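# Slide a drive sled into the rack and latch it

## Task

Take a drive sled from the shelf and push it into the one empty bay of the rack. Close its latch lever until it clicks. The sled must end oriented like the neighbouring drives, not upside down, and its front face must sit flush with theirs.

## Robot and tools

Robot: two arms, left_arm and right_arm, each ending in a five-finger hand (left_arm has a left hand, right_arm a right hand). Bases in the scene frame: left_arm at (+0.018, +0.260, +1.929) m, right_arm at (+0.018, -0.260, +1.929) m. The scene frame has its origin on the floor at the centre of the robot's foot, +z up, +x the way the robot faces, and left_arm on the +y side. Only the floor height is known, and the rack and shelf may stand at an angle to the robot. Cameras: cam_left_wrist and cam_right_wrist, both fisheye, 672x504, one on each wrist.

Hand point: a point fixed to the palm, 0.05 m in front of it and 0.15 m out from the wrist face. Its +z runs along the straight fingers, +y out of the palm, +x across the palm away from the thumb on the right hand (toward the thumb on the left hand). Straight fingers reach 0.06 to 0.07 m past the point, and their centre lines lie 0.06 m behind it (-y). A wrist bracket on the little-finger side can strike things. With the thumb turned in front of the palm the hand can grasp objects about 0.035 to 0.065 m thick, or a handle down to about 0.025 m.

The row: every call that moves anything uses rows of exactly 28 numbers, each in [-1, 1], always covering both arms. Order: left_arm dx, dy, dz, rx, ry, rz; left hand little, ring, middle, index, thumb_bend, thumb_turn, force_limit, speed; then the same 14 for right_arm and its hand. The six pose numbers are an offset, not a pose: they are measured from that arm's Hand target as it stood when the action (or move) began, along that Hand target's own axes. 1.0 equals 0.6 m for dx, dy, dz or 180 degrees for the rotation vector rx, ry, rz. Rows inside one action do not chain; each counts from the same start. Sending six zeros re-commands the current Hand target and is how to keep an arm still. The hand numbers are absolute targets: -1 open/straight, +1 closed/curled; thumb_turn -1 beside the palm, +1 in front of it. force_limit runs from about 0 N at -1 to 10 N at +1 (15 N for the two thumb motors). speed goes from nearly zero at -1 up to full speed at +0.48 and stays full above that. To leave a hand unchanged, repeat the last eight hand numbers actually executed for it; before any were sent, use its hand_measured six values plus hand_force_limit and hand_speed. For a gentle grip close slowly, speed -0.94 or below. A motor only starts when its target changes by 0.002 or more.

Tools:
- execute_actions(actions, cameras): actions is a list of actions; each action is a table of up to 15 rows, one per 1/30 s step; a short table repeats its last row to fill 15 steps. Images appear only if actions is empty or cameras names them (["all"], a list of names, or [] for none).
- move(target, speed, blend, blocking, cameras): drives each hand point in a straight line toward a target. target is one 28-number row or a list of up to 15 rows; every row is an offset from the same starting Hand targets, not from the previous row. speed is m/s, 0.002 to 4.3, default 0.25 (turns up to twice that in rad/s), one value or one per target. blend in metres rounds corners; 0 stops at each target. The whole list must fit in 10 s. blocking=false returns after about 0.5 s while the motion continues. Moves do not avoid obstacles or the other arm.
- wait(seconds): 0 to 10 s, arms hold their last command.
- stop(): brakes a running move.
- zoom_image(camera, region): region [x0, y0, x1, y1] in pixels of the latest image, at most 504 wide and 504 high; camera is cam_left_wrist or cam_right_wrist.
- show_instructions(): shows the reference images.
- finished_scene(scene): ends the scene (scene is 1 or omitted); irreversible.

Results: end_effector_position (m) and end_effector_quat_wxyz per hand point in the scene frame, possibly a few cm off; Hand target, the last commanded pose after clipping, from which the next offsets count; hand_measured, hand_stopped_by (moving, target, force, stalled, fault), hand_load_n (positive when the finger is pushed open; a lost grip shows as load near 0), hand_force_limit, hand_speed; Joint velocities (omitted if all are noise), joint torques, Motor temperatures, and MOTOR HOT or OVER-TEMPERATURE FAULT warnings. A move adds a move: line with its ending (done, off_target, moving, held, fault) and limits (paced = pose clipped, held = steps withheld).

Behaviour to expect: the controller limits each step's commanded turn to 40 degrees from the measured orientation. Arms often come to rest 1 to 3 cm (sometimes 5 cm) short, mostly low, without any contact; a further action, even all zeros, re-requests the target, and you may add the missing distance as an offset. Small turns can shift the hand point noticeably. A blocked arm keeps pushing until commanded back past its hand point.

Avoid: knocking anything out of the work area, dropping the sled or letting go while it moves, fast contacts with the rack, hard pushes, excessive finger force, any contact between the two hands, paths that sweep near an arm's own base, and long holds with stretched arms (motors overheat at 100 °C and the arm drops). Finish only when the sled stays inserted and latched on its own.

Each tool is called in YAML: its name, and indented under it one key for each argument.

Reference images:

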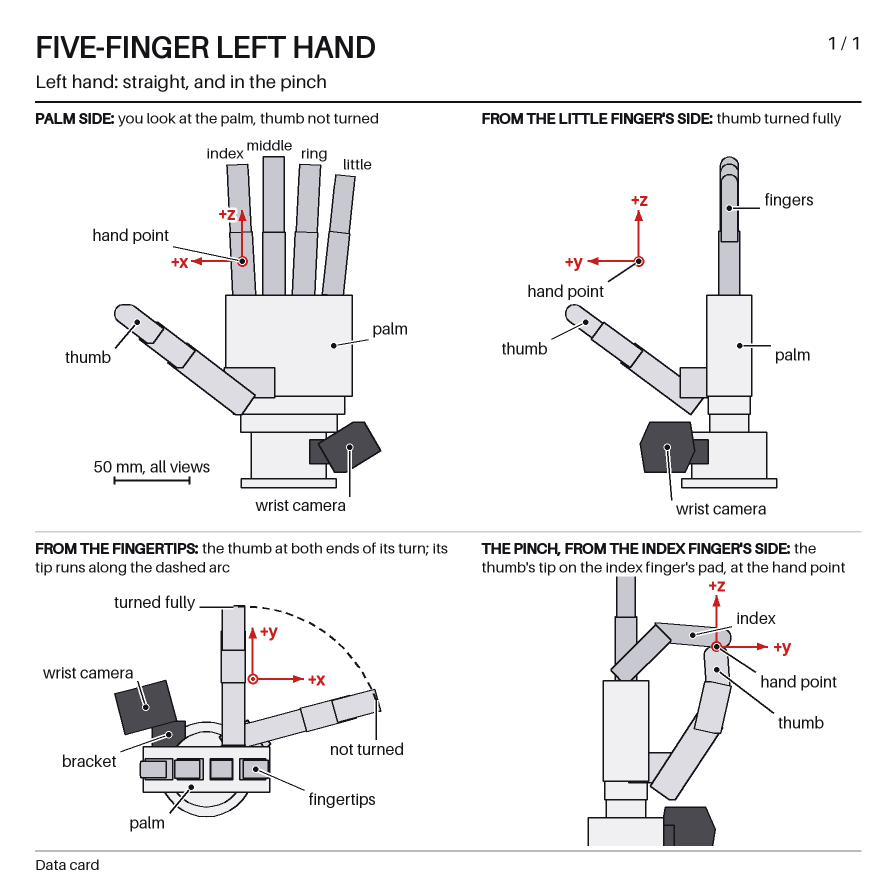

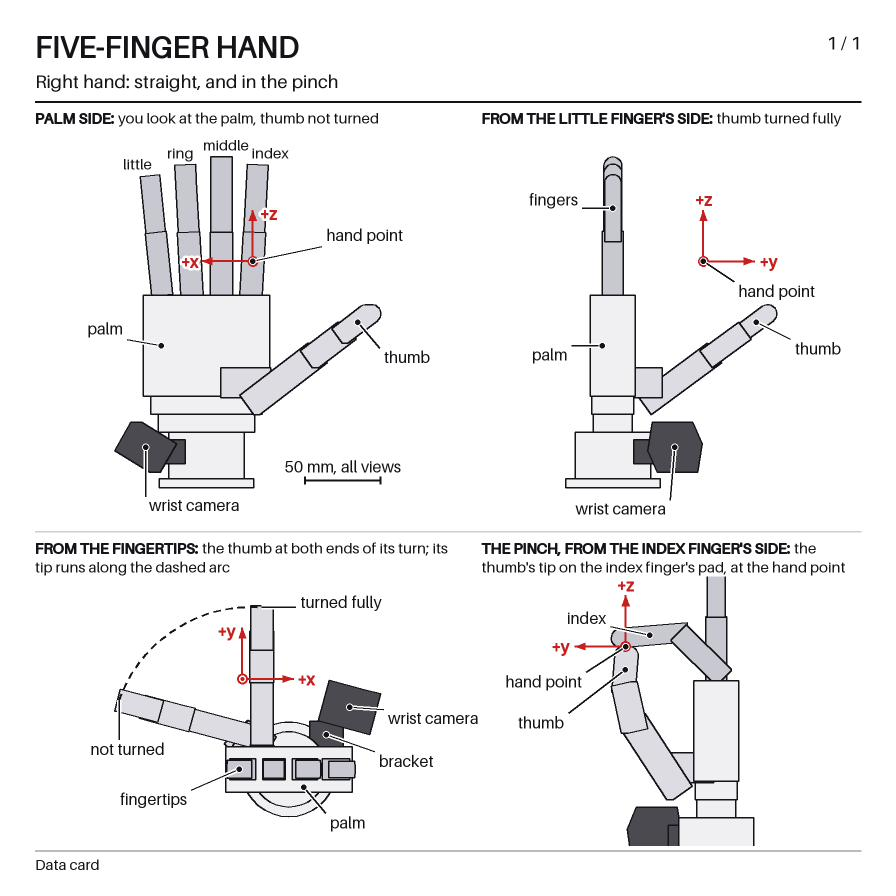

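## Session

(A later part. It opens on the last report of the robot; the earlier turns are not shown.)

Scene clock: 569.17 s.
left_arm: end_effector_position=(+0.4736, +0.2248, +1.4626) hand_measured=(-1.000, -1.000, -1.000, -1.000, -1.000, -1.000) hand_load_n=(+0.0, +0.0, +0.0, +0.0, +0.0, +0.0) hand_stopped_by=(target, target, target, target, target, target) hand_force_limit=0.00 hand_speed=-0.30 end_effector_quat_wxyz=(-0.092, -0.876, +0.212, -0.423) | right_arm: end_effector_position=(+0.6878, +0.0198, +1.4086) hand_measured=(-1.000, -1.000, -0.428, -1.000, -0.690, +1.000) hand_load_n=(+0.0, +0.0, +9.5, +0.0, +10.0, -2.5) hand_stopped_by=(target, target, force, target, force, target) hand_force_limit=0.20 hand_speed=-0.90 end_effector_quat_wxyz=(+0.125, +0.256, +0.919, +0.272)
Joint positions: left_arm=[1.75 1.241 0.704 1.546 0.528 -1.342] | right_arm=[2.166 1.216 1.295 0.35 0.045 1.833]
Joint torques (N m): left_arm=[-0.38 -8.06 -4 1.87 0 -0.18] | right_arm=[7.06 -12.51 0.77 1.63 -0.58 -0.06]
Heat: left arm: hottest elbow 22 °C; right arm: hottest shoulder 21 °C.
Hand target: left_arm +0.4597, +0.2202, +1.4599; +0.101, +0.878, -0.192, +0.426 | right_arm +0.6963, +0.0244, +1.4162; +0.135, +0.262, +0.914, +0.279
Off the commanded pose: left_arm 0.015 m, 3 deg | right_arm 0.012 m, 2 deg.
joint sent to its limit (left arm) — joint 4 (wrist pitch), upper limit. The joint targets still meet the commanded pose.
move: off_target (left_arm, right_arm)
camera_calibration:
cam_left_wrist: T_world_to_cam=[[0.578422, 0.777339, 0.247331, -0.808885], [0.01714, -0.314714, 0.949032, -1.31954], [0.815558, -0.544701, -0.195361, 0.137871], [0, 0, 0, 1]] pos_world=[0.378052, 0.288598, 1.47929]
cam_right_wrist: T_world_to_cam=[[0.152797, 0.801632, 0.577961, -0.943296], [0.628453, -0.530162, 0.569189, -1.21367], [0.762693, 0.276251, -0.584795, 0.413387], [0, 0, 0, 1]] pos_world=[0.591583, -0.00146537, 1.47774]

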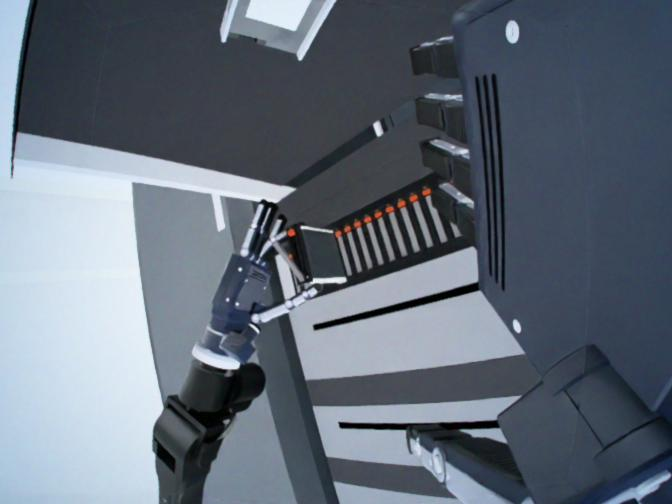

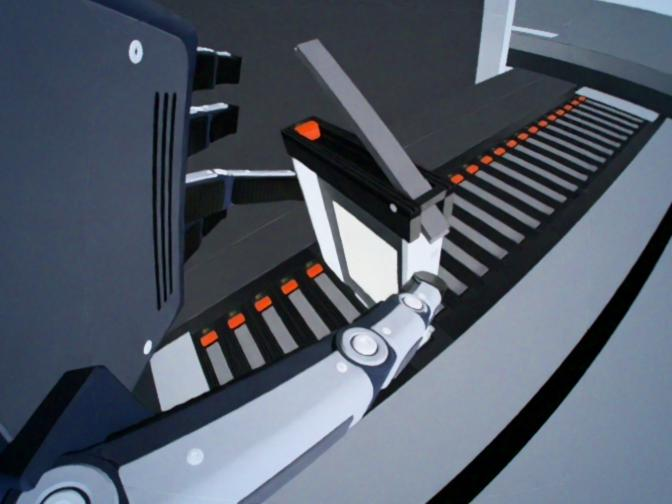

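move:
  target: [0.0667,0.1177,0.0878,-0.173,0.014,-0.106,1,1,1,-1,-0.5,1,0,-0.3,0,0,0,0,0,0,-1,-1,0.1,-1,-0.05,1,0.2,-0.9]
  speed: 0.2
  cameras: ["cam_left_wrist","cam_right_wrist"]

Scene clock: 595.93 s.
left_arm: end_effector_position=(+0.4993, +0.1328, +1.4686) hand_measured=(+1.000, +1.000, +1.000, -1.000, -0.500, +0.978) hand_load_n=(+0.0, +0.0, -1.5, +0.0, +4.0, +9.0) hand_stopped_by=(target, target, target, target, target, force) hand_force_limit=0.00 hand_speed=-0.30 end_effector_quat_wxyz=(+0.392, +0.825, -0.167, +0.371) | right_arm: end_effector_position=(+0.6878, +0.0198, +1.4086) hand_measured=(-1.000, -1.000, -0.428, -1.000, -0.690, +1.000) hand_load_n=(+0.0, +0.0, +9.5, +0.0, +10.0, -2.5) hand_stopped_by=(target, target, force, target, force, target) hand_force_limit=0.20 hand_speed=-0.90 end_effector_quat_wxyz=(+0.125, +0.256, +0.919, +0.272)
Joint positions: left_arm=[1.618 1.274 0.959 1.246 0.987 -1.538] | right_arm=[2.166 1.216 1.295 0.35 0.045 1.833]
Joint torques (N m): left_arm=[-1.55 -8.94 -1.29 0.9 0.55 -0.21] | right_arm=[7.12 -12.45 0.79 1.61 -0.58 -0.05]
Heat: left arm: hottest elbow 22 °C; right arm: hottest shoulder 21 °C.
Hand target: left_arm +0.4898, +0.1282, +1.4600; +0.404, +0.829, -0.151, +0.356 | right_arm +0.6963, +0.0244, +1.4162; +0.135, +0.262, +0.914, +0.279
Off the commanded pose: left_arm 0.014 m, 3 deg | right_arm 0.012 m, 2 deg.
move: off_target (left_arm, right_arm)
camera_calibration:
cam_left_wrist: T_world_to_cam=[[0.727598, 0.624095, -0.284792, -0.0263469], [0.190912, 0.214533, 0.957877, -1.52468], [0.658903, -0.75132, 0.0369469, -0.16761], [0, 0, 0, 1]] pos_world=[0.420688, 0.217609, 1.45915]
cam_right_wrist: T_world_to_cam=[[0.152797, 0.801632, 0.577961, -0.943296], [0.628453, -0.530162, 0.569189, -1.21367], [0.762693, 0.276251, -0.584795, 0.413387], [0, 0, 0, 1]] pos_world=[0.591583, -0.00146537, 1.47774]

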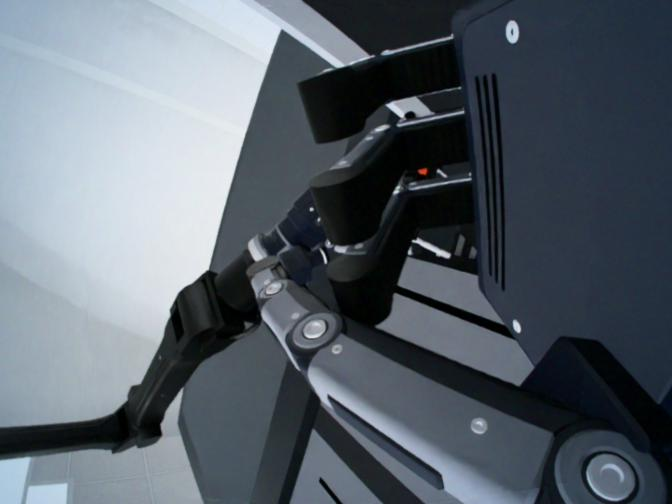

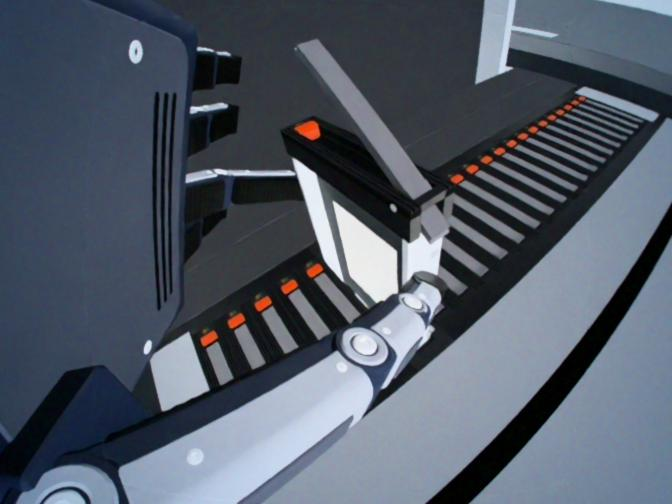

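move:
  target: [0.0583,-0.0277,0.1088,0,0,0,1,1,1,-1,-0.7,0.95,0,-0.3,0,0,0,0,0,0,-1,-1,0.1,-1,-0.05,1,0.2,-0.9]
  speed: 0.12
  cameras: ["cam_left_wrist","cam_right_wrist"]

Scene clock: 599.90 s.
left_arm: end_effector_position=(+0.5448, +0.0921, +1.4418) hand_measured=(+1.000, +1.000, +1.000, -1.000, -0.700, +0.950) hand_load_n=(+0.0, +0.0, +0.0, +0.0, +0.0, +0.0) hand_stopped_by=(target, target, target, target, target, target) hand_force_limit=0.00 hand_speed=-0.30 end_effector_quat_wxyz=(+0.407, +0.833, -0.143, +0.345) | right_arm: end_effector_position=(+0.6878, +0.0198, +1.4086) hand_measured=(-1.000, -1.000, -0.428, -1.000, -0.690, +1.000) hand_load_n=(+0.0, +0.0, +9.5, +0.0, +10.0, -2.5) hand_stopped_by=(target, target, force, target, force, target) hand_force_limit=0.20 hand_speed=-0.90 end_effector_quat_wxyz=(+0.125, +0.256, +0.919, +0.272)
Joint positions: left_arm=[1.503 1.274 1.098 0.943 0.918 -1.429] | right_arm=[2.166 1.216 1.295 0.35 0.045 1.833]
Joint torques (N m): left_arm=[-3.19 -13.86 -0.31 0.8 0.37 0.14] | right_arm=[7.06 -12.57 0.8 1.62 -0.58 -0.05]
Heat: left arm: hottest elbow 22 °C; right arm: hottest shoulder 21 °C.
Hand target: left_arm +0.5539, +0.0891, +1.4481; +0.404, +0.829, -0.151, +0.356 | right_arm +0.6963, +0.0244, +1.4162; +0.135, +0.262, +0.914, +0.279
Off the commanded pose: left_arm 0.011 m, 2 deg | right_arm 0.012 m, 2 deg.
move: off_target (left_arm, right_arm)
camera_calibration:
cam_left_wrist: T_world_to_cam=[[0.696887, 0.623681, -0.354078, 0.0750198], [0.256728, 0.244051, 0.935163, -1.50476], [0.669656, -0.742604, 0.00995921, -0.194915], [0, 0, 0, 1]] pos_world=[0.464561, 0.175705, 1.4357]
cam_right_wrist: T_world_to_cam=[[0.152797, 0.801632, 0.577961, -0.943296], [0.628453, -0.530162, 0.569189, -1.21367], [0.762693, 0.276251, -0.584795, 0.413387], [0, 0, 0, 1]] pos_world=[0.591583, -0.00146537, 1.47774]

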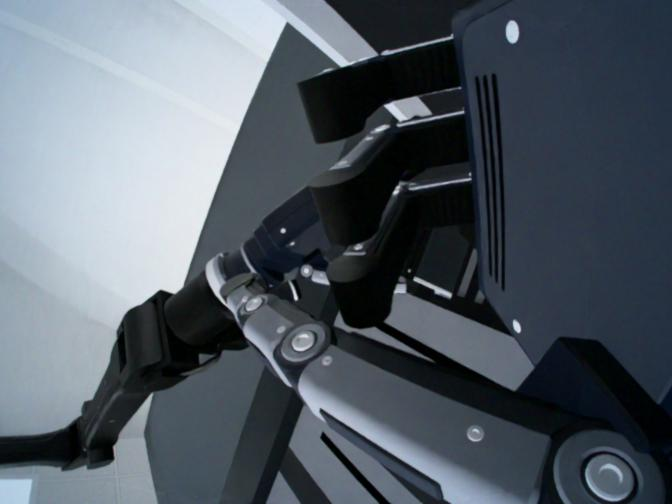

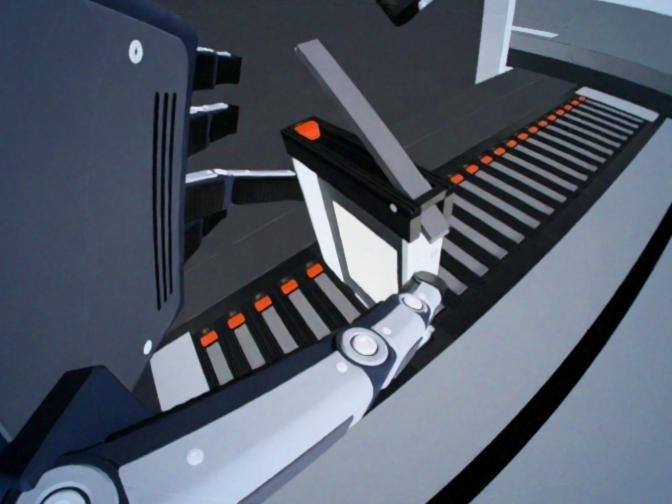

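zoom_image:
  camera: "cam_right_wrist"
  region: [270, 0, 480, 160]

Scaled by 2.400 from the camera's 672x504 image, which has a finer 960x720 frame.

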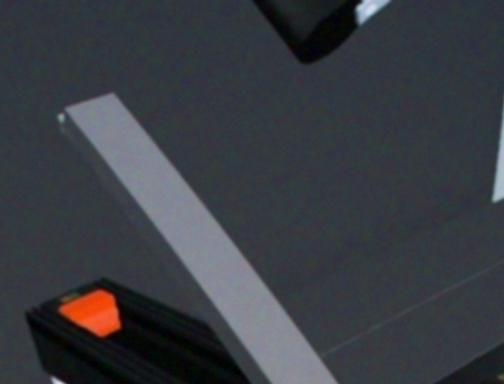

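move:
  target: [0.015,0.008,0.0757,0,0,0,1,1,1,-1,-0.7,0.95,0,-0.3,0,0,0,0,0,0,-1,-1,0.1,-1,-0.05,1,0.2,-0.9]
  speed: 0.08
  cameras: ["cam_left_wrist","cam_right_wrist"]

zoom_image:
  camera: "cam_right_wrist"
  region: [250, 0, 460, 220]

Scene clock: 607.83 s.
left_arm: end_effector_position=(+0.5758, +0.0555, +1.4365) hand_measured=(+1.000, +1.000, +1.000, -1.000, -0.700, +0.950) hand_load_n=(+0.0, +0.0, +0.0, +0.0, +0.0, +0.0) hand_stopped_by=(target, target, target, target, target, target) hand_force_limit=0.00 hand_speed=-0.30 end_effector_quat_wxyz=(+0.405, +0.831, -0.146, +0.351) | right_arm: end_effector_position=(+0.6878, +0.0198, +1.4086) hand_measured=(-1.000, -1.000, -0.428, -1.000, -0.690, +1.000) hand_load_n=(+0.0, +0.0, +9.5, +0.0, +10.0, -2.5) hand_stopped_by=(target, target, force, target, force, target) hand_force_limit=0.20 hand_speed=-0.90 end_effector_quat_wxyz=(+0.125, +0.256, +0.919, +0.272)
Joint positions: left_arm=[1.408 1.274 1.179 0.797 0.847 -1.327] | right_arm=[2.166 1.216 1.295 0.35 0.045 1.833]
Joint torques (N m): left_arm=[-3.84 -12.69 0.36 0.57 0.4 0.16] | right_arm=[7.12 -12.45 0.75 1.62 -0.57 -0.05]
Heat: left arm: hottest elbow 22 °C; right arm: hottest shoulder 21 °C.
Hand target: left_arm +0.5789, +0.0512, +1.4381; +0.404, +0.829, -0.151, +0.356 | right_arm +0.6963, +0.0244, +1.4162; +0.135, +0.262, +0.914, +0.279
Off the commanded pose: left_arm 0.006 m, 1 deg | right_arm 0.012 m, 2 deg.
move: off_target (right_arm)
camera_calibration:
cam_left_wrist: T_world_to_cam=[[0.701241, 0.62481, -0.343327, 0.0562942], [0.2439, 0.242265, 0.939053, -1.49698], [0.669906, -0.74224, 0.0174949, -0.253807], [0, 0, 0, 1]] pos_world=[0.495664, 0.139106, 1.42951]
cam_right_wrist: T_world_to_cam=[[0.152797, 0.801632, 0.577961, -0.943296], [0.628453, -0.530162, 0.569189, -1.21367], [0.762693, 0.276251, -0.584795, 0.413387], [0, 0, 0, 1]] pos_world=[0.591583, -0.00146537, 1.47774]

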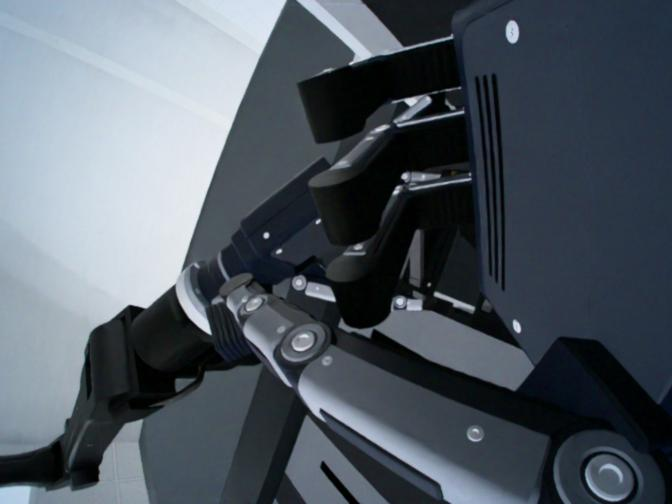

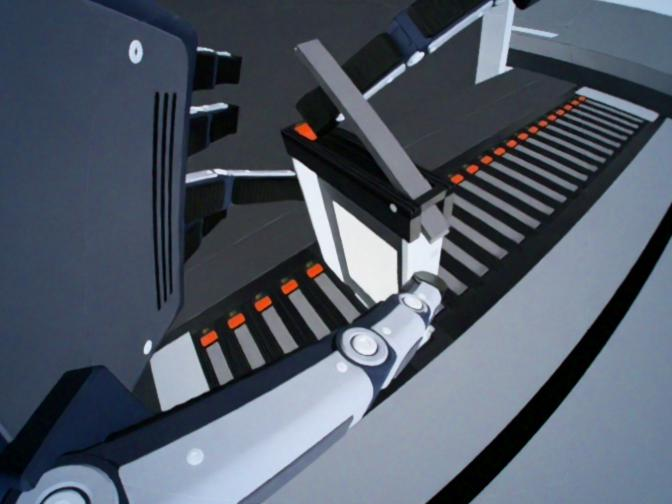

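Scaled by 2.291 from the camera's 672x504 image, which has a finer 960x720 frame.

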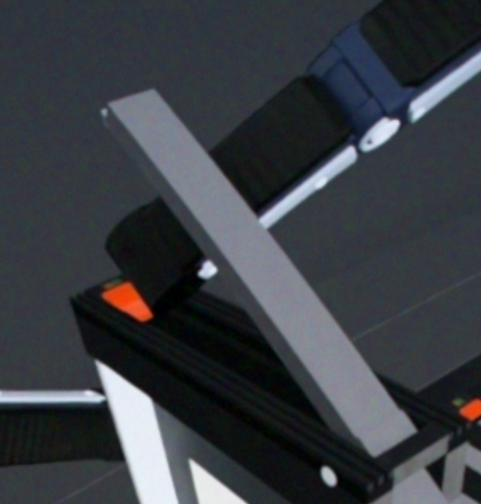

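move:
  target: [0,0,0,0,0,0,1,1,1,-1,-0.7,0.95,0,-0.3,0,0,0,0,0,0,-1,-1,0.1,-1,-0.85,1,0.2,-0.85]
  speed: 0.05
  cameras: ["cam_right_wrist"]

zoom_image:
  camera: "cam_right_wrist"
  region: [270, 80, 470, 330]

Scene clock: 610.80 s.
left_arm: end_effector_position=(+0.5758, +0.0554, +1.4365) hand_measured=(+1.000, +1.000, +1.000, -1.000, -0.700, +0.950) hand_load_n=(+0.0, +0.0, +0.0, +0.0, +0.0, +0.0) hand_stopped_by=(target, target, target, target, target, target) hand_force_limit=0.00 hand_speed=-0.30 end_effector_quat_wxyz=(+0.405, +0.831, -0.146, +0.351) | right_arm: end_effector_position=(+0.6877, +0.0194, +1.4081) hand_measured=(-1.000, -1.000, -0.426, -1.000, -0.850, +1.000) hand_load_n=(-0.5, +0.0, +2.5, +0.0, +0.0, +0.0) hand_stopped_by=(target, target, force, target, target, target) hand_force_limit=0.20 hand_speed=-0.85 end_effector_quat_wxyz=(+0.125, +0.256, +0.920, +0.270)
Joint positions: left_arm=[1.408 1.274 1.179 0.797 0.847 -1.326] | right_arm=[2.167 1.216 1.295 0.35 0.05 1.833]
Joint torques (N m): left_arm=[-3.96 -13.33 0.21 0.7 0.38 0.17] | right_arm=[7.12 -12.45 0.75 1.59 -0.81 -0.05]
Heat: left arm: hottest elbow 22 °C; right arm: hottest shoulder 21 °C.
Hand target: left_arm +0.5788, +0.0512, +1.4381; +0.404, +0.829, -0.151, +0.356 | right_arm +0.6963, +0.0245, +1.4162; +0.135, +0.262, +0.914, +0.279
Off the commanded pose: left_arm 0.006 m, 1 deg | right_arm 0.013 m, 2 deg.
move: off_target (right_arm)
camera_calibration:
cam_right_wrist: T_world_to_cam=[[0.154901, 0.803796, 0.574384, -0.939169], [0.62867, -0.528692, 0.570314, -1.21541], [0.762089, 0.272756, -0.587218, 0.417126], [0, 0, 0, 1]] pos_world=[0.591685, -0.00145195, 1.47755]
Images, in order (width x height): cam_right_wrist 672x504.

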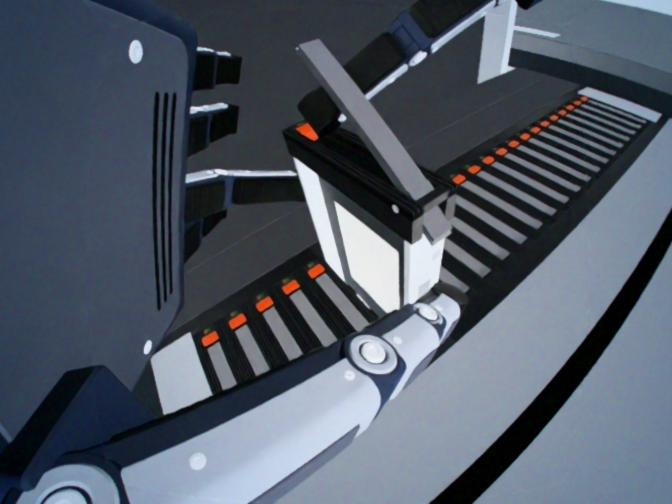

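Scaled by 2.016 from the camera's 672x504 image, which has a finer 960x720 frame.

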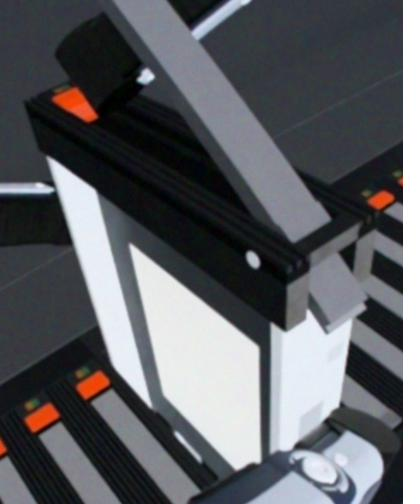

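move:
  target: [0.0140,-0.0097,0.0107,0,0,0,1,1,1,-1,-0.7,0.95,0,-0.3,0,0,0,0,0,0,-1,-1,0.1,-1,-1,1,0.2,-0.85]
  speed: 0.05
  cameras: ["cam_right_wrist"]

zoom_image:
  camera: "cam_right_wrist"
  region: [270, 20, 470, 330]

Scene clock: 612.67 s.
left_arm: end_effector_position=(+0.5817, +0.0542, +1.4336) hand_measured=(+1.000, +1.000, +1.000, -1.000, -0.700, +0.950) hand_load_n=(+0.0, +0.0, +0.0, -1.0, +0.0, +0.0) hand_stopped_by=(target, target, target, target, target, target) hand_force_limit=0.00 hand_speed=-0.30 end_effector_quat_wxyz=(+0.407, +0.833, -0.146, +0.346) | right_arm: end_effector_position=(+0.6877, +0.0194, +1.4081) hand_measured=(-1.000, -1.000, -0.426, -1.000, -1.000, +1.000) hand_load_n=(+0.0, +0.0, +2.0, +0.0, +0.0, +0.0) hand_stopped_by=(target, target, force, target, target, target) hand_force_limit=0.20 hand_speed=-0.85 end_effector_quat_wxyz=(+0.125, +0.256, +0.920, +0.270)
Joint positions: left_arm=[1.404 1.274 1.2 0.758 0.845 -1.318] | right_arm=[2.167 1.216 1.295 0.35 0.05 1.833]
Joint torques (N m): left_arm=[-4.25 -13.1 0.58 0.81 0.28 0.1] | right_arm=[7.12 -12.57 0.73 1.61 -0.81 -0.05]
Heat: left arm: hottest elbow 21 °C; right arm: hottest shoulder 21 °C.
Hand target: left_arm +0.5908, +0.0502, +1.4381; +0.404, +0.829, -0.151, +0.356 | right_arm +0.6963, +0.0245, +1.4162; +0.135, +0.262, +0.914, +0.279
Off the commanded pose: left_arm 0.011 m, 1 deg | right_arm 0.013 m, 2 deg.
move: off_target (left_arm, right_arm)
camera_calibration:
cam_right_wrist: T_world_to_cam=[[0.154901, 0.803796, 0.574384, -0.939169], [0.62867, -0.528692, 0.570314, -1.21541], [0.762089, 0.272756, -0.587218, 0.417126], [0, 0, 0, 1]] pos_world=[0.591685, -0.00145195, 1.47755]
Images, in order (width x height): cam_right_wrist 672x504.

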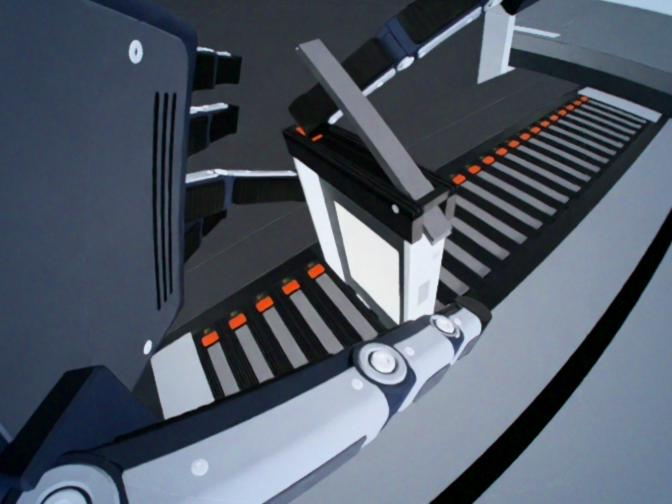

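Scaled by 1.626 from the camera's 672x504 image, which has a finer 960x720 frame.

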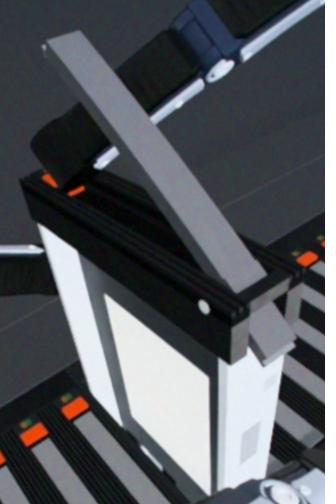

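move:
  target: [0.0163,-0.009,0.0080,0,0,0,1,1,1,-1,-0.7,0.95,0,-0.3,0,0,0,0,0,0,-1,-1,0.1,-1,-1,1,0.2,-0.85]
  speed: 0.04
  cameras: ["cam_right_wrist"]

zoom_image:
  camera: "cam_right_wrist"
  region: [270, 20, 470, 330]

Scene clock: 614.87 s.
left_arm: end_effector_position=(+0.5838, +0.0531, +1.4308) hand_measured=(+1.000, +1.000, +1.000, -1.000, -0.700, +0.950) hand_load_n=(+0.0, +0.0, +0.0, -2.0, +0.0, +0.0) hand_stopped_by=(target, target, target, target, target, target) hand_force_limit=0.00 hand_speed=-0.30 end_effector_quat_wxyz=(+0.409, +0.835, -0.145, +0.338) | right_arm: end_effector_position=(+0.6880, +0.0190, +1.4080) hand_measured=(-1.000, -1.000, -0.426, -1.000, -1.000, +1.000) hand_load_n=(+0.0, +0.0, +1.5, +0.0, +0.0, +0.0) hand_stopped_by=(target, target, force, target, target, target) hand_force_limit=0.20 hand_speed=-0.85 end_effector_quat_wxyz=(+0.126, +0.256, +0.920, +0.269)
Joint positions: left_arm=[1.402 1.274 1.213 0.723 0.843 -1.311] | right_arm=[2.167 1.216 1.295 0.351 0.052 1.833]
Joint torques (N m): left_arm=[-3.9 -14.1 1.36 0.77 0.27 0.11] | right_arm=[7.06 -12.45 0.73 1.57 -0.86 -0.05]
Heat: left arm: hottest elbow 21 °C; right arm: hottest shoulder 21 °C.
Hand target: left_arm +0.6030, +0.0502, +1.4401; +0.404, +0.829, -0.151, +0.356 | right_arm +0.6963, +0.0244, +1.4162; +0.135, +0.262, +0.914, +0.279
Off the commanded pose: left_arm 0.021 m, 2 deg | right_arm 0.013 m, 2 deg.
move: off_target (left_arm, right_arm)
camera_calibration:
cam_right_wrist: T_world_to_cam=[[0.155501, 0.804526, 0.5732, -0.93759], [0.627901, -0.528454, 0.571382, -1.2167], [0.762601, 0.271062, -0.587337, 0.416838], [0, 0, 0, 1]] pos_world=[0.591884, -0.00164516, 1.47745]
Images, in order (width x height): cam_right_wrist 672x504.

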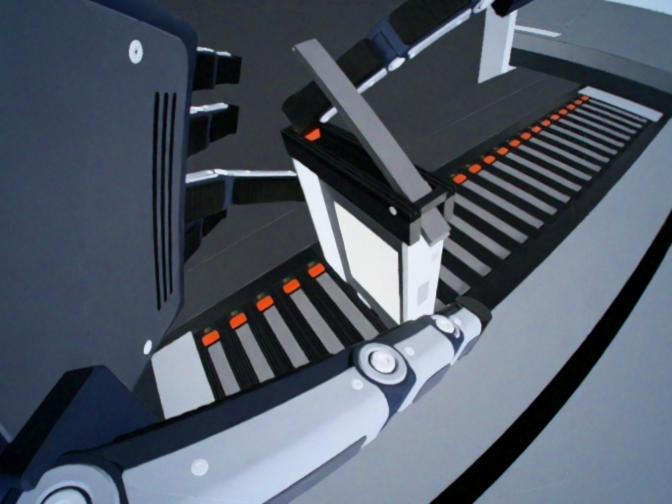

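Scaled by 1.626 from the camera's 672x504 image, which has a finer 960x720 frame.

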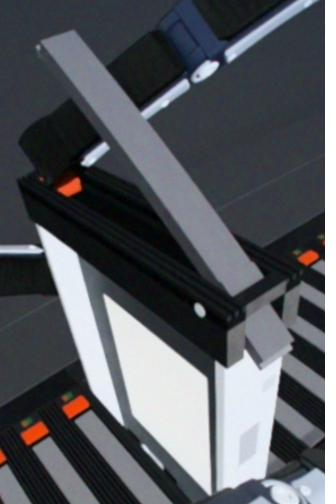

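zoom_image:
  camera: "cam_right_wrist"
  region: [270, 140, 370, 290]

zoom_image:
  camera: "cam_right_wrist"
  region: [380, 180, 470, 340]

Scaled by 3.360 from the camera's 672x504 image, which has a finer 960x720 frame.

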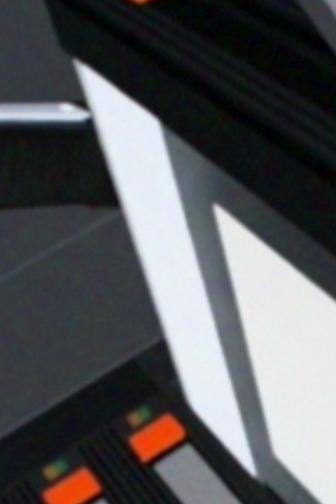

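Scaled by 3.150 from the camera's 672x504 image, which has a finer 960x720 frame.

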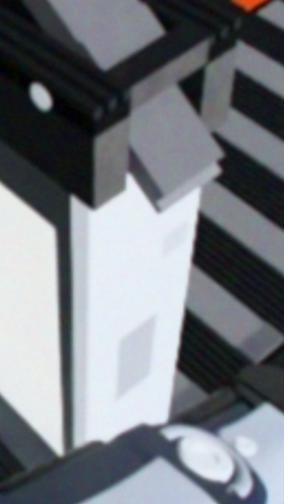

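move:
  target: [-0.014,0.0108,-0.0094,0,0,0,1,1,1,-1,-0.7,0.95,0,-0.3,-0.0007,0.0039,-0.0054,0,0,0,-1,-1,0.1,-1,-1,1,0.2,-0.85]
  speed: 0.04
  cameras: ["cam_right_wrist"]

Scene clock: 620.67 s.
left_arm: end_effector_position=(+0.5820, +0.0531, +1.4314) hand_measured=(+1.000, +1.000, +1.000, -1.000, -0.700, +0.950) hand_load_n=(+0.0, +0.0, +0.0, -0.5, -0.5, +0.0) hand_stopped_by=(target, target, target, target, target, target) hand_force_limit=0.00 hand_speed=-0.30 end_effector_quat_wxyz=(+0.408, +0.835, -0.145, +0.340) | right_arm: end_effector_position=(+0.6881, +0.0194, +1.4082) hand_measured=(-1.000, -1.000, -0.426, -1.000, -1.000, +1.000) hand_load_n=(+0.0, +0.0, +2.0, +0.0, +0.0, +0.0) hand_stopped_by=(target, target, force, target, target, target) hand_force_limit=0.20 hand_speed=-0.85 end_effector_quat_wxyz=(+0.126, +0.257, +0.920, +0.268)
Joint positions: left_arm=[1.402 1.274 1.207 0.734 0.842 -1.311] | right_arm=[2.17 1.216 1.295 0.351 0.057 1.833]
Joint torques (N m): left_arm=[-4.25 -13.98 -0.09 1.47 0.35 0.08] | right_arm=[7.36 -13.22 0.06 1.57 -0.86 -0.08]
Heat: left arm: hottest elbow 21 °C; right arm: hottest shoulder 21 °C.
Hand target: left_arm +0.5910, +0.0502, +1.4401; +0.404, +0.829, -0.151, +0.356 | right_arm +0.6964, +0.0245, +1.4203; +0.135, +0.262, +0.914, +0.279
Off the commanded pose: left_arm 0.013 m, 2 deg | right_arm 0.015 m, 2 deg.
move: off_target (left_arm, right_arm)
camera_calibration:
cam_right_wrist: T_world_to_cam=[[0.15758, 0.805571, 0.571161, -0.936586], [0.627941, -0.528131, 0.571636, -1.21703], [0.76214, 0.268577, -0.589074, 0.419508], [0, 0, 0, 1]] pos_world=[0.592086, -0.000935173, 1.47776]
Images, in order (width x height): cam_right_wrist 672x504.

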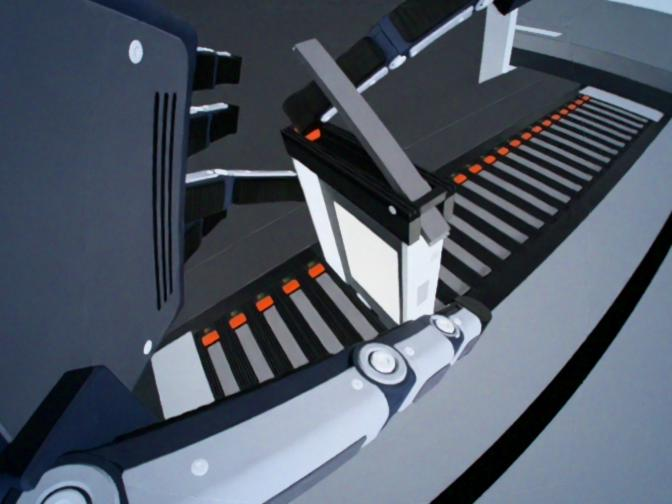

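move:
  target: [0,0,0,0,0,0,1,1,1,-1,-0.7,0.95,0,-0.3,0,0,0,0,0,0,-1,-1,-0.375,-1,-1,1,0.2,-0.9]
  speed: 0.04
  cameras: ["cam_right_wrist"]

zoom_image:
  camera: "cam_right_wrist"
  region: [270, 140, 370, 290]

Scene clock: 622.23 s.
left_arm: end_effector_position=(+0.5828, +0.0518, +1.4328) hand_measured=(+1.000, +1.000, +1.000, -1.000, -0.700, +0.950) hand_load_n=(+0.0, +0.0, +0.0, -0.5, +0.0, +0.0) hand_stopped_by=(target, target, target, target, target, target) hand_force_limit=0.00 hand_speed=-0.30 end_effector_quat_wxyz=(+0.408, +0.833, -0.145, +0.343) | right_arm: end_effector_position=(+0.6885, +0.0189, +1.4081) hand_measured=(-1.000, -1.000, -0.376, -1.000, -1.000, +1.000) hand_load_n=(+0.0, +0.0, +3.0, +0.0, +0.0, +0.0) hand_stopped_by=(target, target, target, target, target, target) hand_force_limit=0.20 hand_speed=-0.90 end_effector_quat_wxyz=(+0.127, +0.258, +0.920, +0.267)
Joint positions: left_arm=[1.399 1.274 1.206 0.74 0.842 -1.311] | right_arm=[2.17 1.216 1.295 0.353 0.059 1.833]
Joint torques (N m): left_arm=[-3.6 -14.62 0.03 1.24 0.39 0.12] | right_arm=[7.47 -13.45 0.13 1.52 -0.98 -0.06]
Heat: left arm: hottest elbow 21 °C; right arm: hottest shoulder 21 °C.
Hand target: left_arm +0.5908, +0.0503, +1.4400; +0.404, +0.829, -0.150, +0.356 | right_arm +0.6964, +0.0244, +1.4202; +0.135, +0.262, +0.914, +0.279
Off the commanded pose: left_arm 0.011 m, 2 deg | right_arm 0.016 m, 2 deg.
move: off_target (left_arm, right_arm)
camera_calibration:
cam_right_wrist: T_world_to_cam=[[0.158399, 0.806663, 0.56939, -0.934289], [0.626642, -0.527778, 0.573385, -1.21907], [0.763039, 0.265981, -0.589088, 0.418758], [0, 0, 0, 1]] pos_world=[0.592383, -0.00112475, 1.47766]
Images, in order (width x height): cam_right_wrist 672x504.

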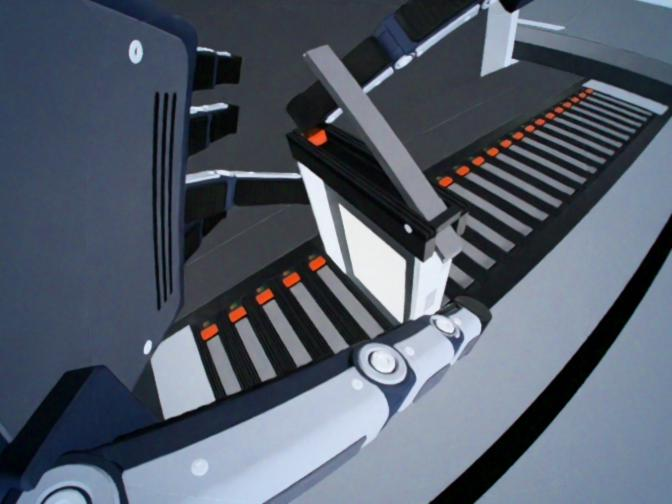

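Scaled by 3.360 from the camera's 672x504 image, which has a finer 960x720 frame.

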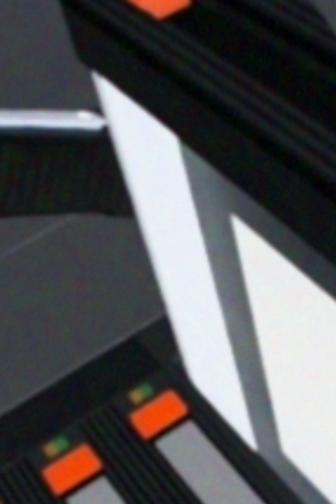

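move:
  target:
    - [-0.0045,0.0147,-0.012,0,0,0,1,1,1,-1,-0.7,0.95,0,-0.3,0,0,0,0,0,0,-1,-1,-0.395,-1,-1,1,0.2,-0.9]
    - [0.0212,-0.0052,0.0052,0,0,0,1,1,1,-1,-0.7,0.95,0,-0.3,0,0,0,0,0,0,-1,-1,-0.395,-1,-1,1,0.2,-0.9]
  speed: 0.05
  cameras: ["cam_right_wrist"]

zoom_image:
  camera: "cam_right_wrist"
  region: [250, 20, 480, 320]

Scene clock: 627.30 s.
left_arm: end_effector_position=(+0.5877, +0.0514, +1.4358) hand_measured=(+1.000, +1.000, +1.000, -1.000, -0.700, +0.950) hand_load_n=(+0.0, +0.0, +0.0, -1.0, +0.0, +0.0) hand_stopped_by=(target, target, target, target, target, target) hand_force_limit=0.00 hand_speed=-0.30 end_effector_quat_wxyz=(+0.409, +0.834, -0.144, +0.341) | right_arm: end_effector_position=(+0.6893, +0.0211, +1.4101) hand_measured=(-1.000, -1.000, -0.396, -1.000, -1.000, +1.000) hand_load_n=(+0.0, +0.0, +3.0, +0.0, +0.0, +0.0) hand_stopped_by=(target, target, target, target, target, target) hand_force_limit=0.20 hand_speed=-0.90 end_effector_quat_wxyz=(+0.127, +0.258, +0.919, +0.270)
Joint positions: left_arm=[1.395 1.264 1.209 0.722 0.838 -1.311] | right_arm=[2.175 1.216 1.295 0.354 0.058 1.833]
Joint torques (N m): left_arm=[-4.19 -15.27 0.57 0.68 0.35 0.08] | right_arm=[7.06 -13.39 0.1 1.46 -0.9 -0.08]
Heat: left arm: hottest shoulder 21 °C; right arm: hottest shoulder 22 °C.
Hand target: left_arm +0.6029, +0.0502, +1.4460; +0.404, +0.829, -0.150, +0.356 | right_arm +0.6963, +0.0245, +1.4202; +0.135, +0.262, +0.914, +0.279
Off the commanded pose: left_arm 0.018 m, 2 deg | right_arm 0.013 m, 2 deg.
move: off_target (left_arm, right_arm)
camera_calibration:
cam_right_wrist: T_world_to_cam=[[0.157998, 0.803022, 0.574623, -0.944372], [0.625017, -0.53185, 0.571393, -1.2155], [0.764454, 0.26887, -0.585934, 0.413288], [0, 0, 0, 1]] pos_world=[0.592979, 0.000765935, 1.47935]
Images, in order (width x height): cam_right_wrist 672x504.

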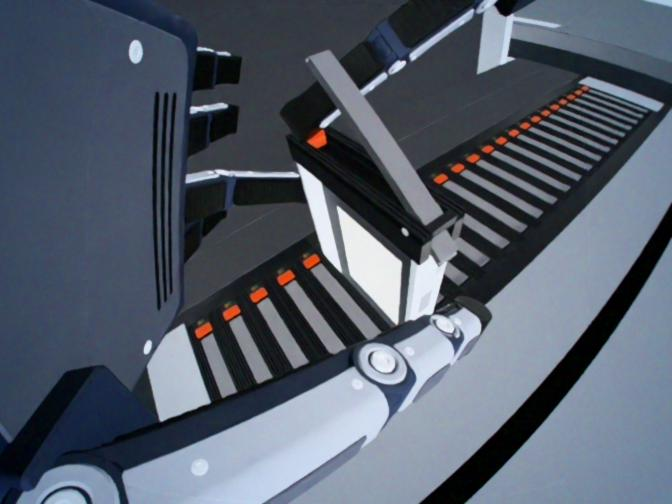

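Scaled by 1.680 from the camera's 672x504 image, which has a finer 960x720 frame.

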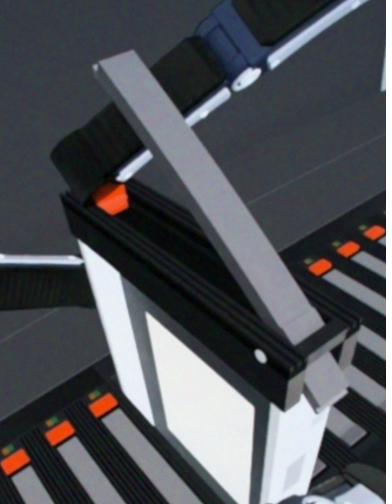

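zoom_image:
  camera: "cam_right_wrist"
  region: [270, 140, 370, 290]

zoom_image:
  camera: "cam_right_wrist"
  region: [370, 190, 490, 340]

Scaled by 3.360 from the camera's 672x504 image, which has a finer 960x720 frame.

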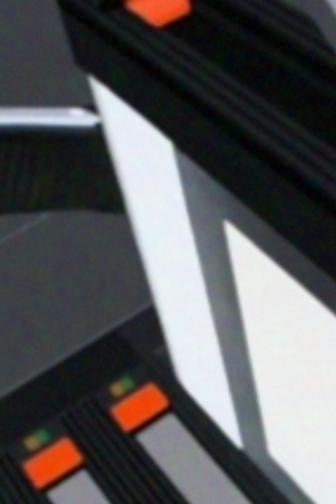

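Scaled by 3.360 from the camera's 672x504 image, which has a finer 960x720 frame.

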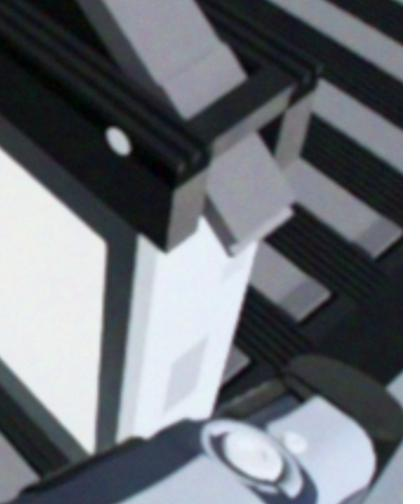

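move:
  target: [0.0093,-0.0072,0.0075,0,0,0,1,1,1,-1,-0.7,0.95,0,-0.3,0,0,0,0,0,0,-1,-1,-0.435,-1,-1,1,0.2,-0.9]
  speed: 0.04
  cameras: ["cam_right_wrist"]

zoom_image:
  camera: "cam_right_wrist"
  region: [270, 140, 370, 290]

Scene clock: 630.20 s.
left_arm: end_effector_position=(+0.5943, +0.0513, +1.4343) hand_measured=(+1.000, +1.000, +1.000, -1.000, -0.700, +0.950) hand_load_n=(+0.0, +0.0, +0.0, -1.0, +0.0, +0.0) hand_stopped_by=(target, target, target, target, target, target) hand_force_limit=0.00 hand_speed=-0.30 end_effector_quat_wxyz=(+0.409, +0.835, -0.143, +0.339) | right_arm: end_effector_position=(+0.6902, +0.0213, +1.4110) hand_measured=(-1.000, -1.000, -0.436, -1.000, -1.000, +1.000) hand_load_n=(+0.0, +0.0, +2.0, +0.0, +0.0, +0.0) hand_stopped_by=(target, target, target, target, target, target) hand_force_limit=0.20 hand_speed=-0.90 end_effector_quat_wxyz=(+0.129, +0.259, +0.918, +0.270)
Joint positions: left_arm=[1.393 1.263 1.227 0.697 0.836 -1.308] | right_arm=[2.176 1.216 1.295 0.358 0.057 1.833]
Joint torques (N m): left_arm=[-4.07 -14.97 0.84 0.7 0.35 0.16] | right_arm=[6.83 -13.16 0.13 1.35 -0.88 -0.06]
Heat: left arm: hottest shoulder 21 °C; right arm: hottest shoulder 22 °C.
Hand target: left_arm +0.6112, +0.0496, +1.4457; +0.404, +0.829, -0.151, +0.356 | right_arm +0.6964, +0.0244, +1.4203; +0.135, +0.262, +0.914, +0.279
Off the commanded pose: left_arm 0.020 m, 2 deg | right_arm 0.011 m, 1 deg.
move: off_target (left_arm, right_arm)
camera_calibration:
cam_right_wrist: T_world_to_cam=[[0.157696, 0.801984, 0.576154, -0.947148], [0.621936, -0.533856, 0.572881, -1.21648], [0.767025, 0.26799, -0.58297, 0.40711], [0, 0, 0, 1]] pos_world=[0.59367, 0.00107079, 1.47993]
Images, in order (width x height): cam_right_wrist 672x504.

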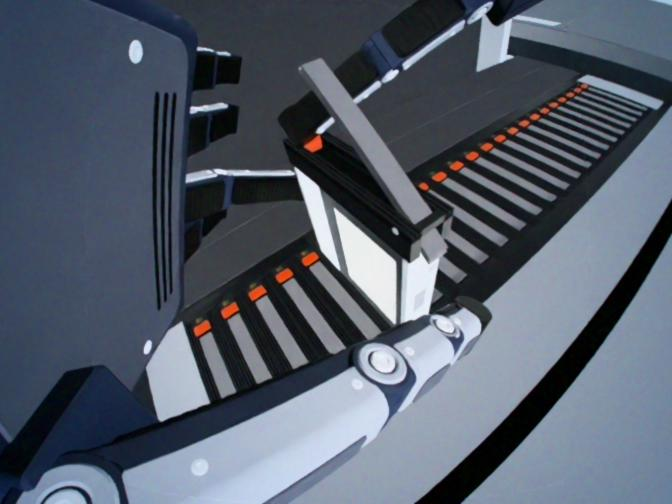

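Scaled by 3.360 from the camera's 672x504 image, which has a finer 960x720 frame.

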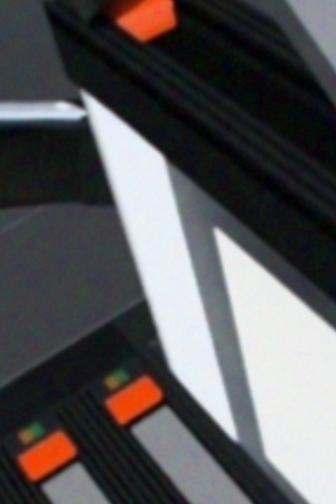

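move:
  target: [0.0140,-0.0108,0.0094,0,0,0,1,1,1,-1,-0.7,0.95,0,-0.3,0,0,0,0,0,0,-1,-1,-0.435,-1,-1,1,0.2,-0.9]
  speed: 0.04
  cameras: ["cam_right_wrist"]

Scene clock: 632.27 s.
left_arm: end_effector_position=(+0.6034, +0.0506, +1.4340) hand_measured=(+1.000, +1.000, +1.000, -1.000, -0.700, +0.950) hand_load_n=(+0.0, +0.0, +0.0, -1.5, -0.5, +0.0) hand_stopped_by=(target, target, target, target, target, target) hand_force_limit=0.00 hand_speed=-0.30 end_effector_quat_wxyz=(+0.411, +0.835, -0.144, +0.337) | right_arm: end_effector_position=(+0.6912, +0.0206, +1.4113) hand_measured=(-1.000, -1.000, -0.436, -1.000, -1.000, +1.000) hand_load_n=(+0.0, +0.0, +2.5, +0.0, +0.0, +0.0) hand_stopped_by=(target, target, target, target, target, target) hand_force_limit=0.20 hand_speed=-0.90 end_effector_quat_wxyz=(+0.130, +0.260, +0.918, +0.270)
Joint positions: left_arm=[1.389 1.26 1.252 0.662 0.835 -1.303] | right_arm=[2.176 1.216 1.295 0.362 0.059 1.833]
Joint torques (N m): left_arm=[-3.78 -15.74 1.48 0.66 0.26 0.08] | right_arm=[6.89 -13.16 0.18 1.17 -0.92 -0.07]
Heat: left arm: hottest shoulder 21 °C; right arm: hottest shoulder 22 °C.
Hand target: left_arm +0.6232, +0.0496, +1.4456; +0.404, +0.829, -0.151, +0.356 | right_arm +0.6963, +0.0244, +1.4202; +0.135, +0.262, +0.914, +0.279
Off the commanded pose: left_arm 0.023 m, 2 deg | right_arm 0.011 m, 1 deg.
move: off_target (left_arm, right_arm)
camera_calibration:
cam_right_wrist: T_world_to_cam=[[0.158237, 0.802759, 0.574925, -0.945463], [0.619128, -0.534245, 0.575554, -1.21946], [0.769182, 0.264878, -0.581548, 0.403217], [0, 0, 0, 1]] pos_world=[0.594464, 0.000683783, 1.47993]
Images, in order (width x height): cam_right_wrist 672x504.

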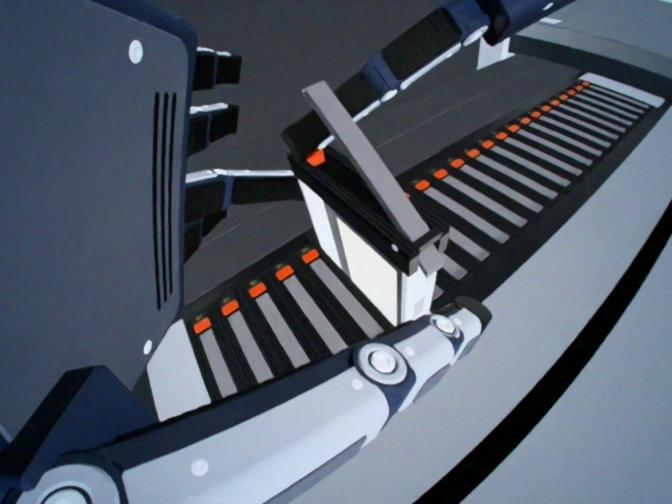

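move:
  target: [0.0140,-0.0108,0.0094,0,0,0,1,1,1,-1,-0.7,0.95,0,-0.3,0,0,0,0,0,0,-1,-1,-0.435,-1,-1,1,0.2,-0.9]
  speed: 0.04
  cameras: ["cam_right_wrist"]

zoom_image:
  camera: "cam_right_wrist"
  region: [260, 60, 490, 340]

Scene clock: 634.13 s.
left_arm: end_effector_position=(+0.6087, +0.0500, +1.4314) hand_measured=(+1.000, +1.000, +1.000, -1.000, -0.700, +0.950) hand_load_n=(+0.0, +0.0, +0.0, -2.0, +0.0, +0.0) hand_stopped_by=(target, target, target, target, target, target) hand_force_limit=0.00 hand_speed=-0.30 end_effector_quat_wxyz=(+0.413, +0.837, -0.141, +0.330) | right_arm: end_effector_position=(+0.6937, +0.0193, +1.4129) hand_measured=(-1.000, -1.000, -0.436, -1.000, -1.000, +1.000) hand_load_n=(+0.0, +0.0, +2.5, +0.0, +0.0, +0.0) hand_stopped_by=(target, target, target, target, target, target) hand_force_limit=0.20 hand_speed=-0.90 end_effector_quat_wxyz=(+0.133, +0.260, +0.917, +0.270)
Joint positions: left_arm=[1.387 1.26 1.271 0.623 0.832 -1.3] | right_arm=[2.176 1.213 1.295 0.363 0.058 1.833]
Joint torques (N m): left_arm=[-4.25 -15.21 2.11 1.03 0.27 0.08] | right_arm=[6.71 -12.92 0.14 1.14 -0.91 -0.07]
Heat: left arm: hottest shoulder 21 °C; right arm: hottest shoulder 22 °C.
Hand target: left_arm +0.6351, +0.0496, +1.4455; +0.404, +0.829, -0.150, +0.356 | right_arm +0.6964, +0.0245, +1.4203; +0.135, +0.262, +0.914, +0.279
Off the commanded pose: left_arm 0.030 m, 3 deg | right_arm 0.009 m, 1 deg.
move: off_target (left_arm)
camera_calibration:
cam_right_wrist: T_world_to_cam=[[0.157997, 0.802308, 0.575621, -0.946566], [0.614923, -0.536053, 0.578374, -1.22363], [0.772597, 0.262581, -0.578052, 0.395345], [0, 0, 0, 1]] pos_world=[0.596553, -0.000305684, 1.48111]
Images, in order (width x height): cam_right_wrist 672x504.

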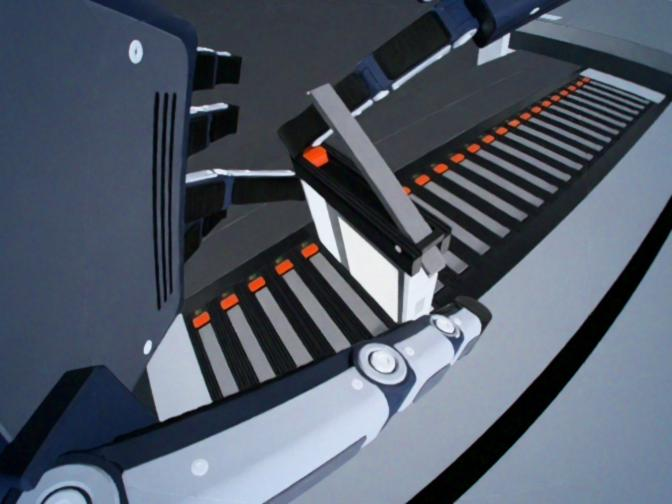

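Scaled by 1.800 from the camera's 672x504 image, which has a finer 960x720 frame.

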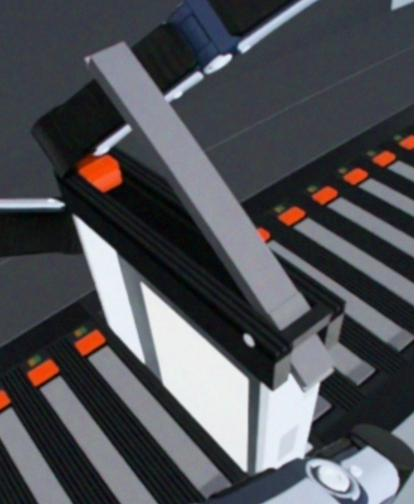

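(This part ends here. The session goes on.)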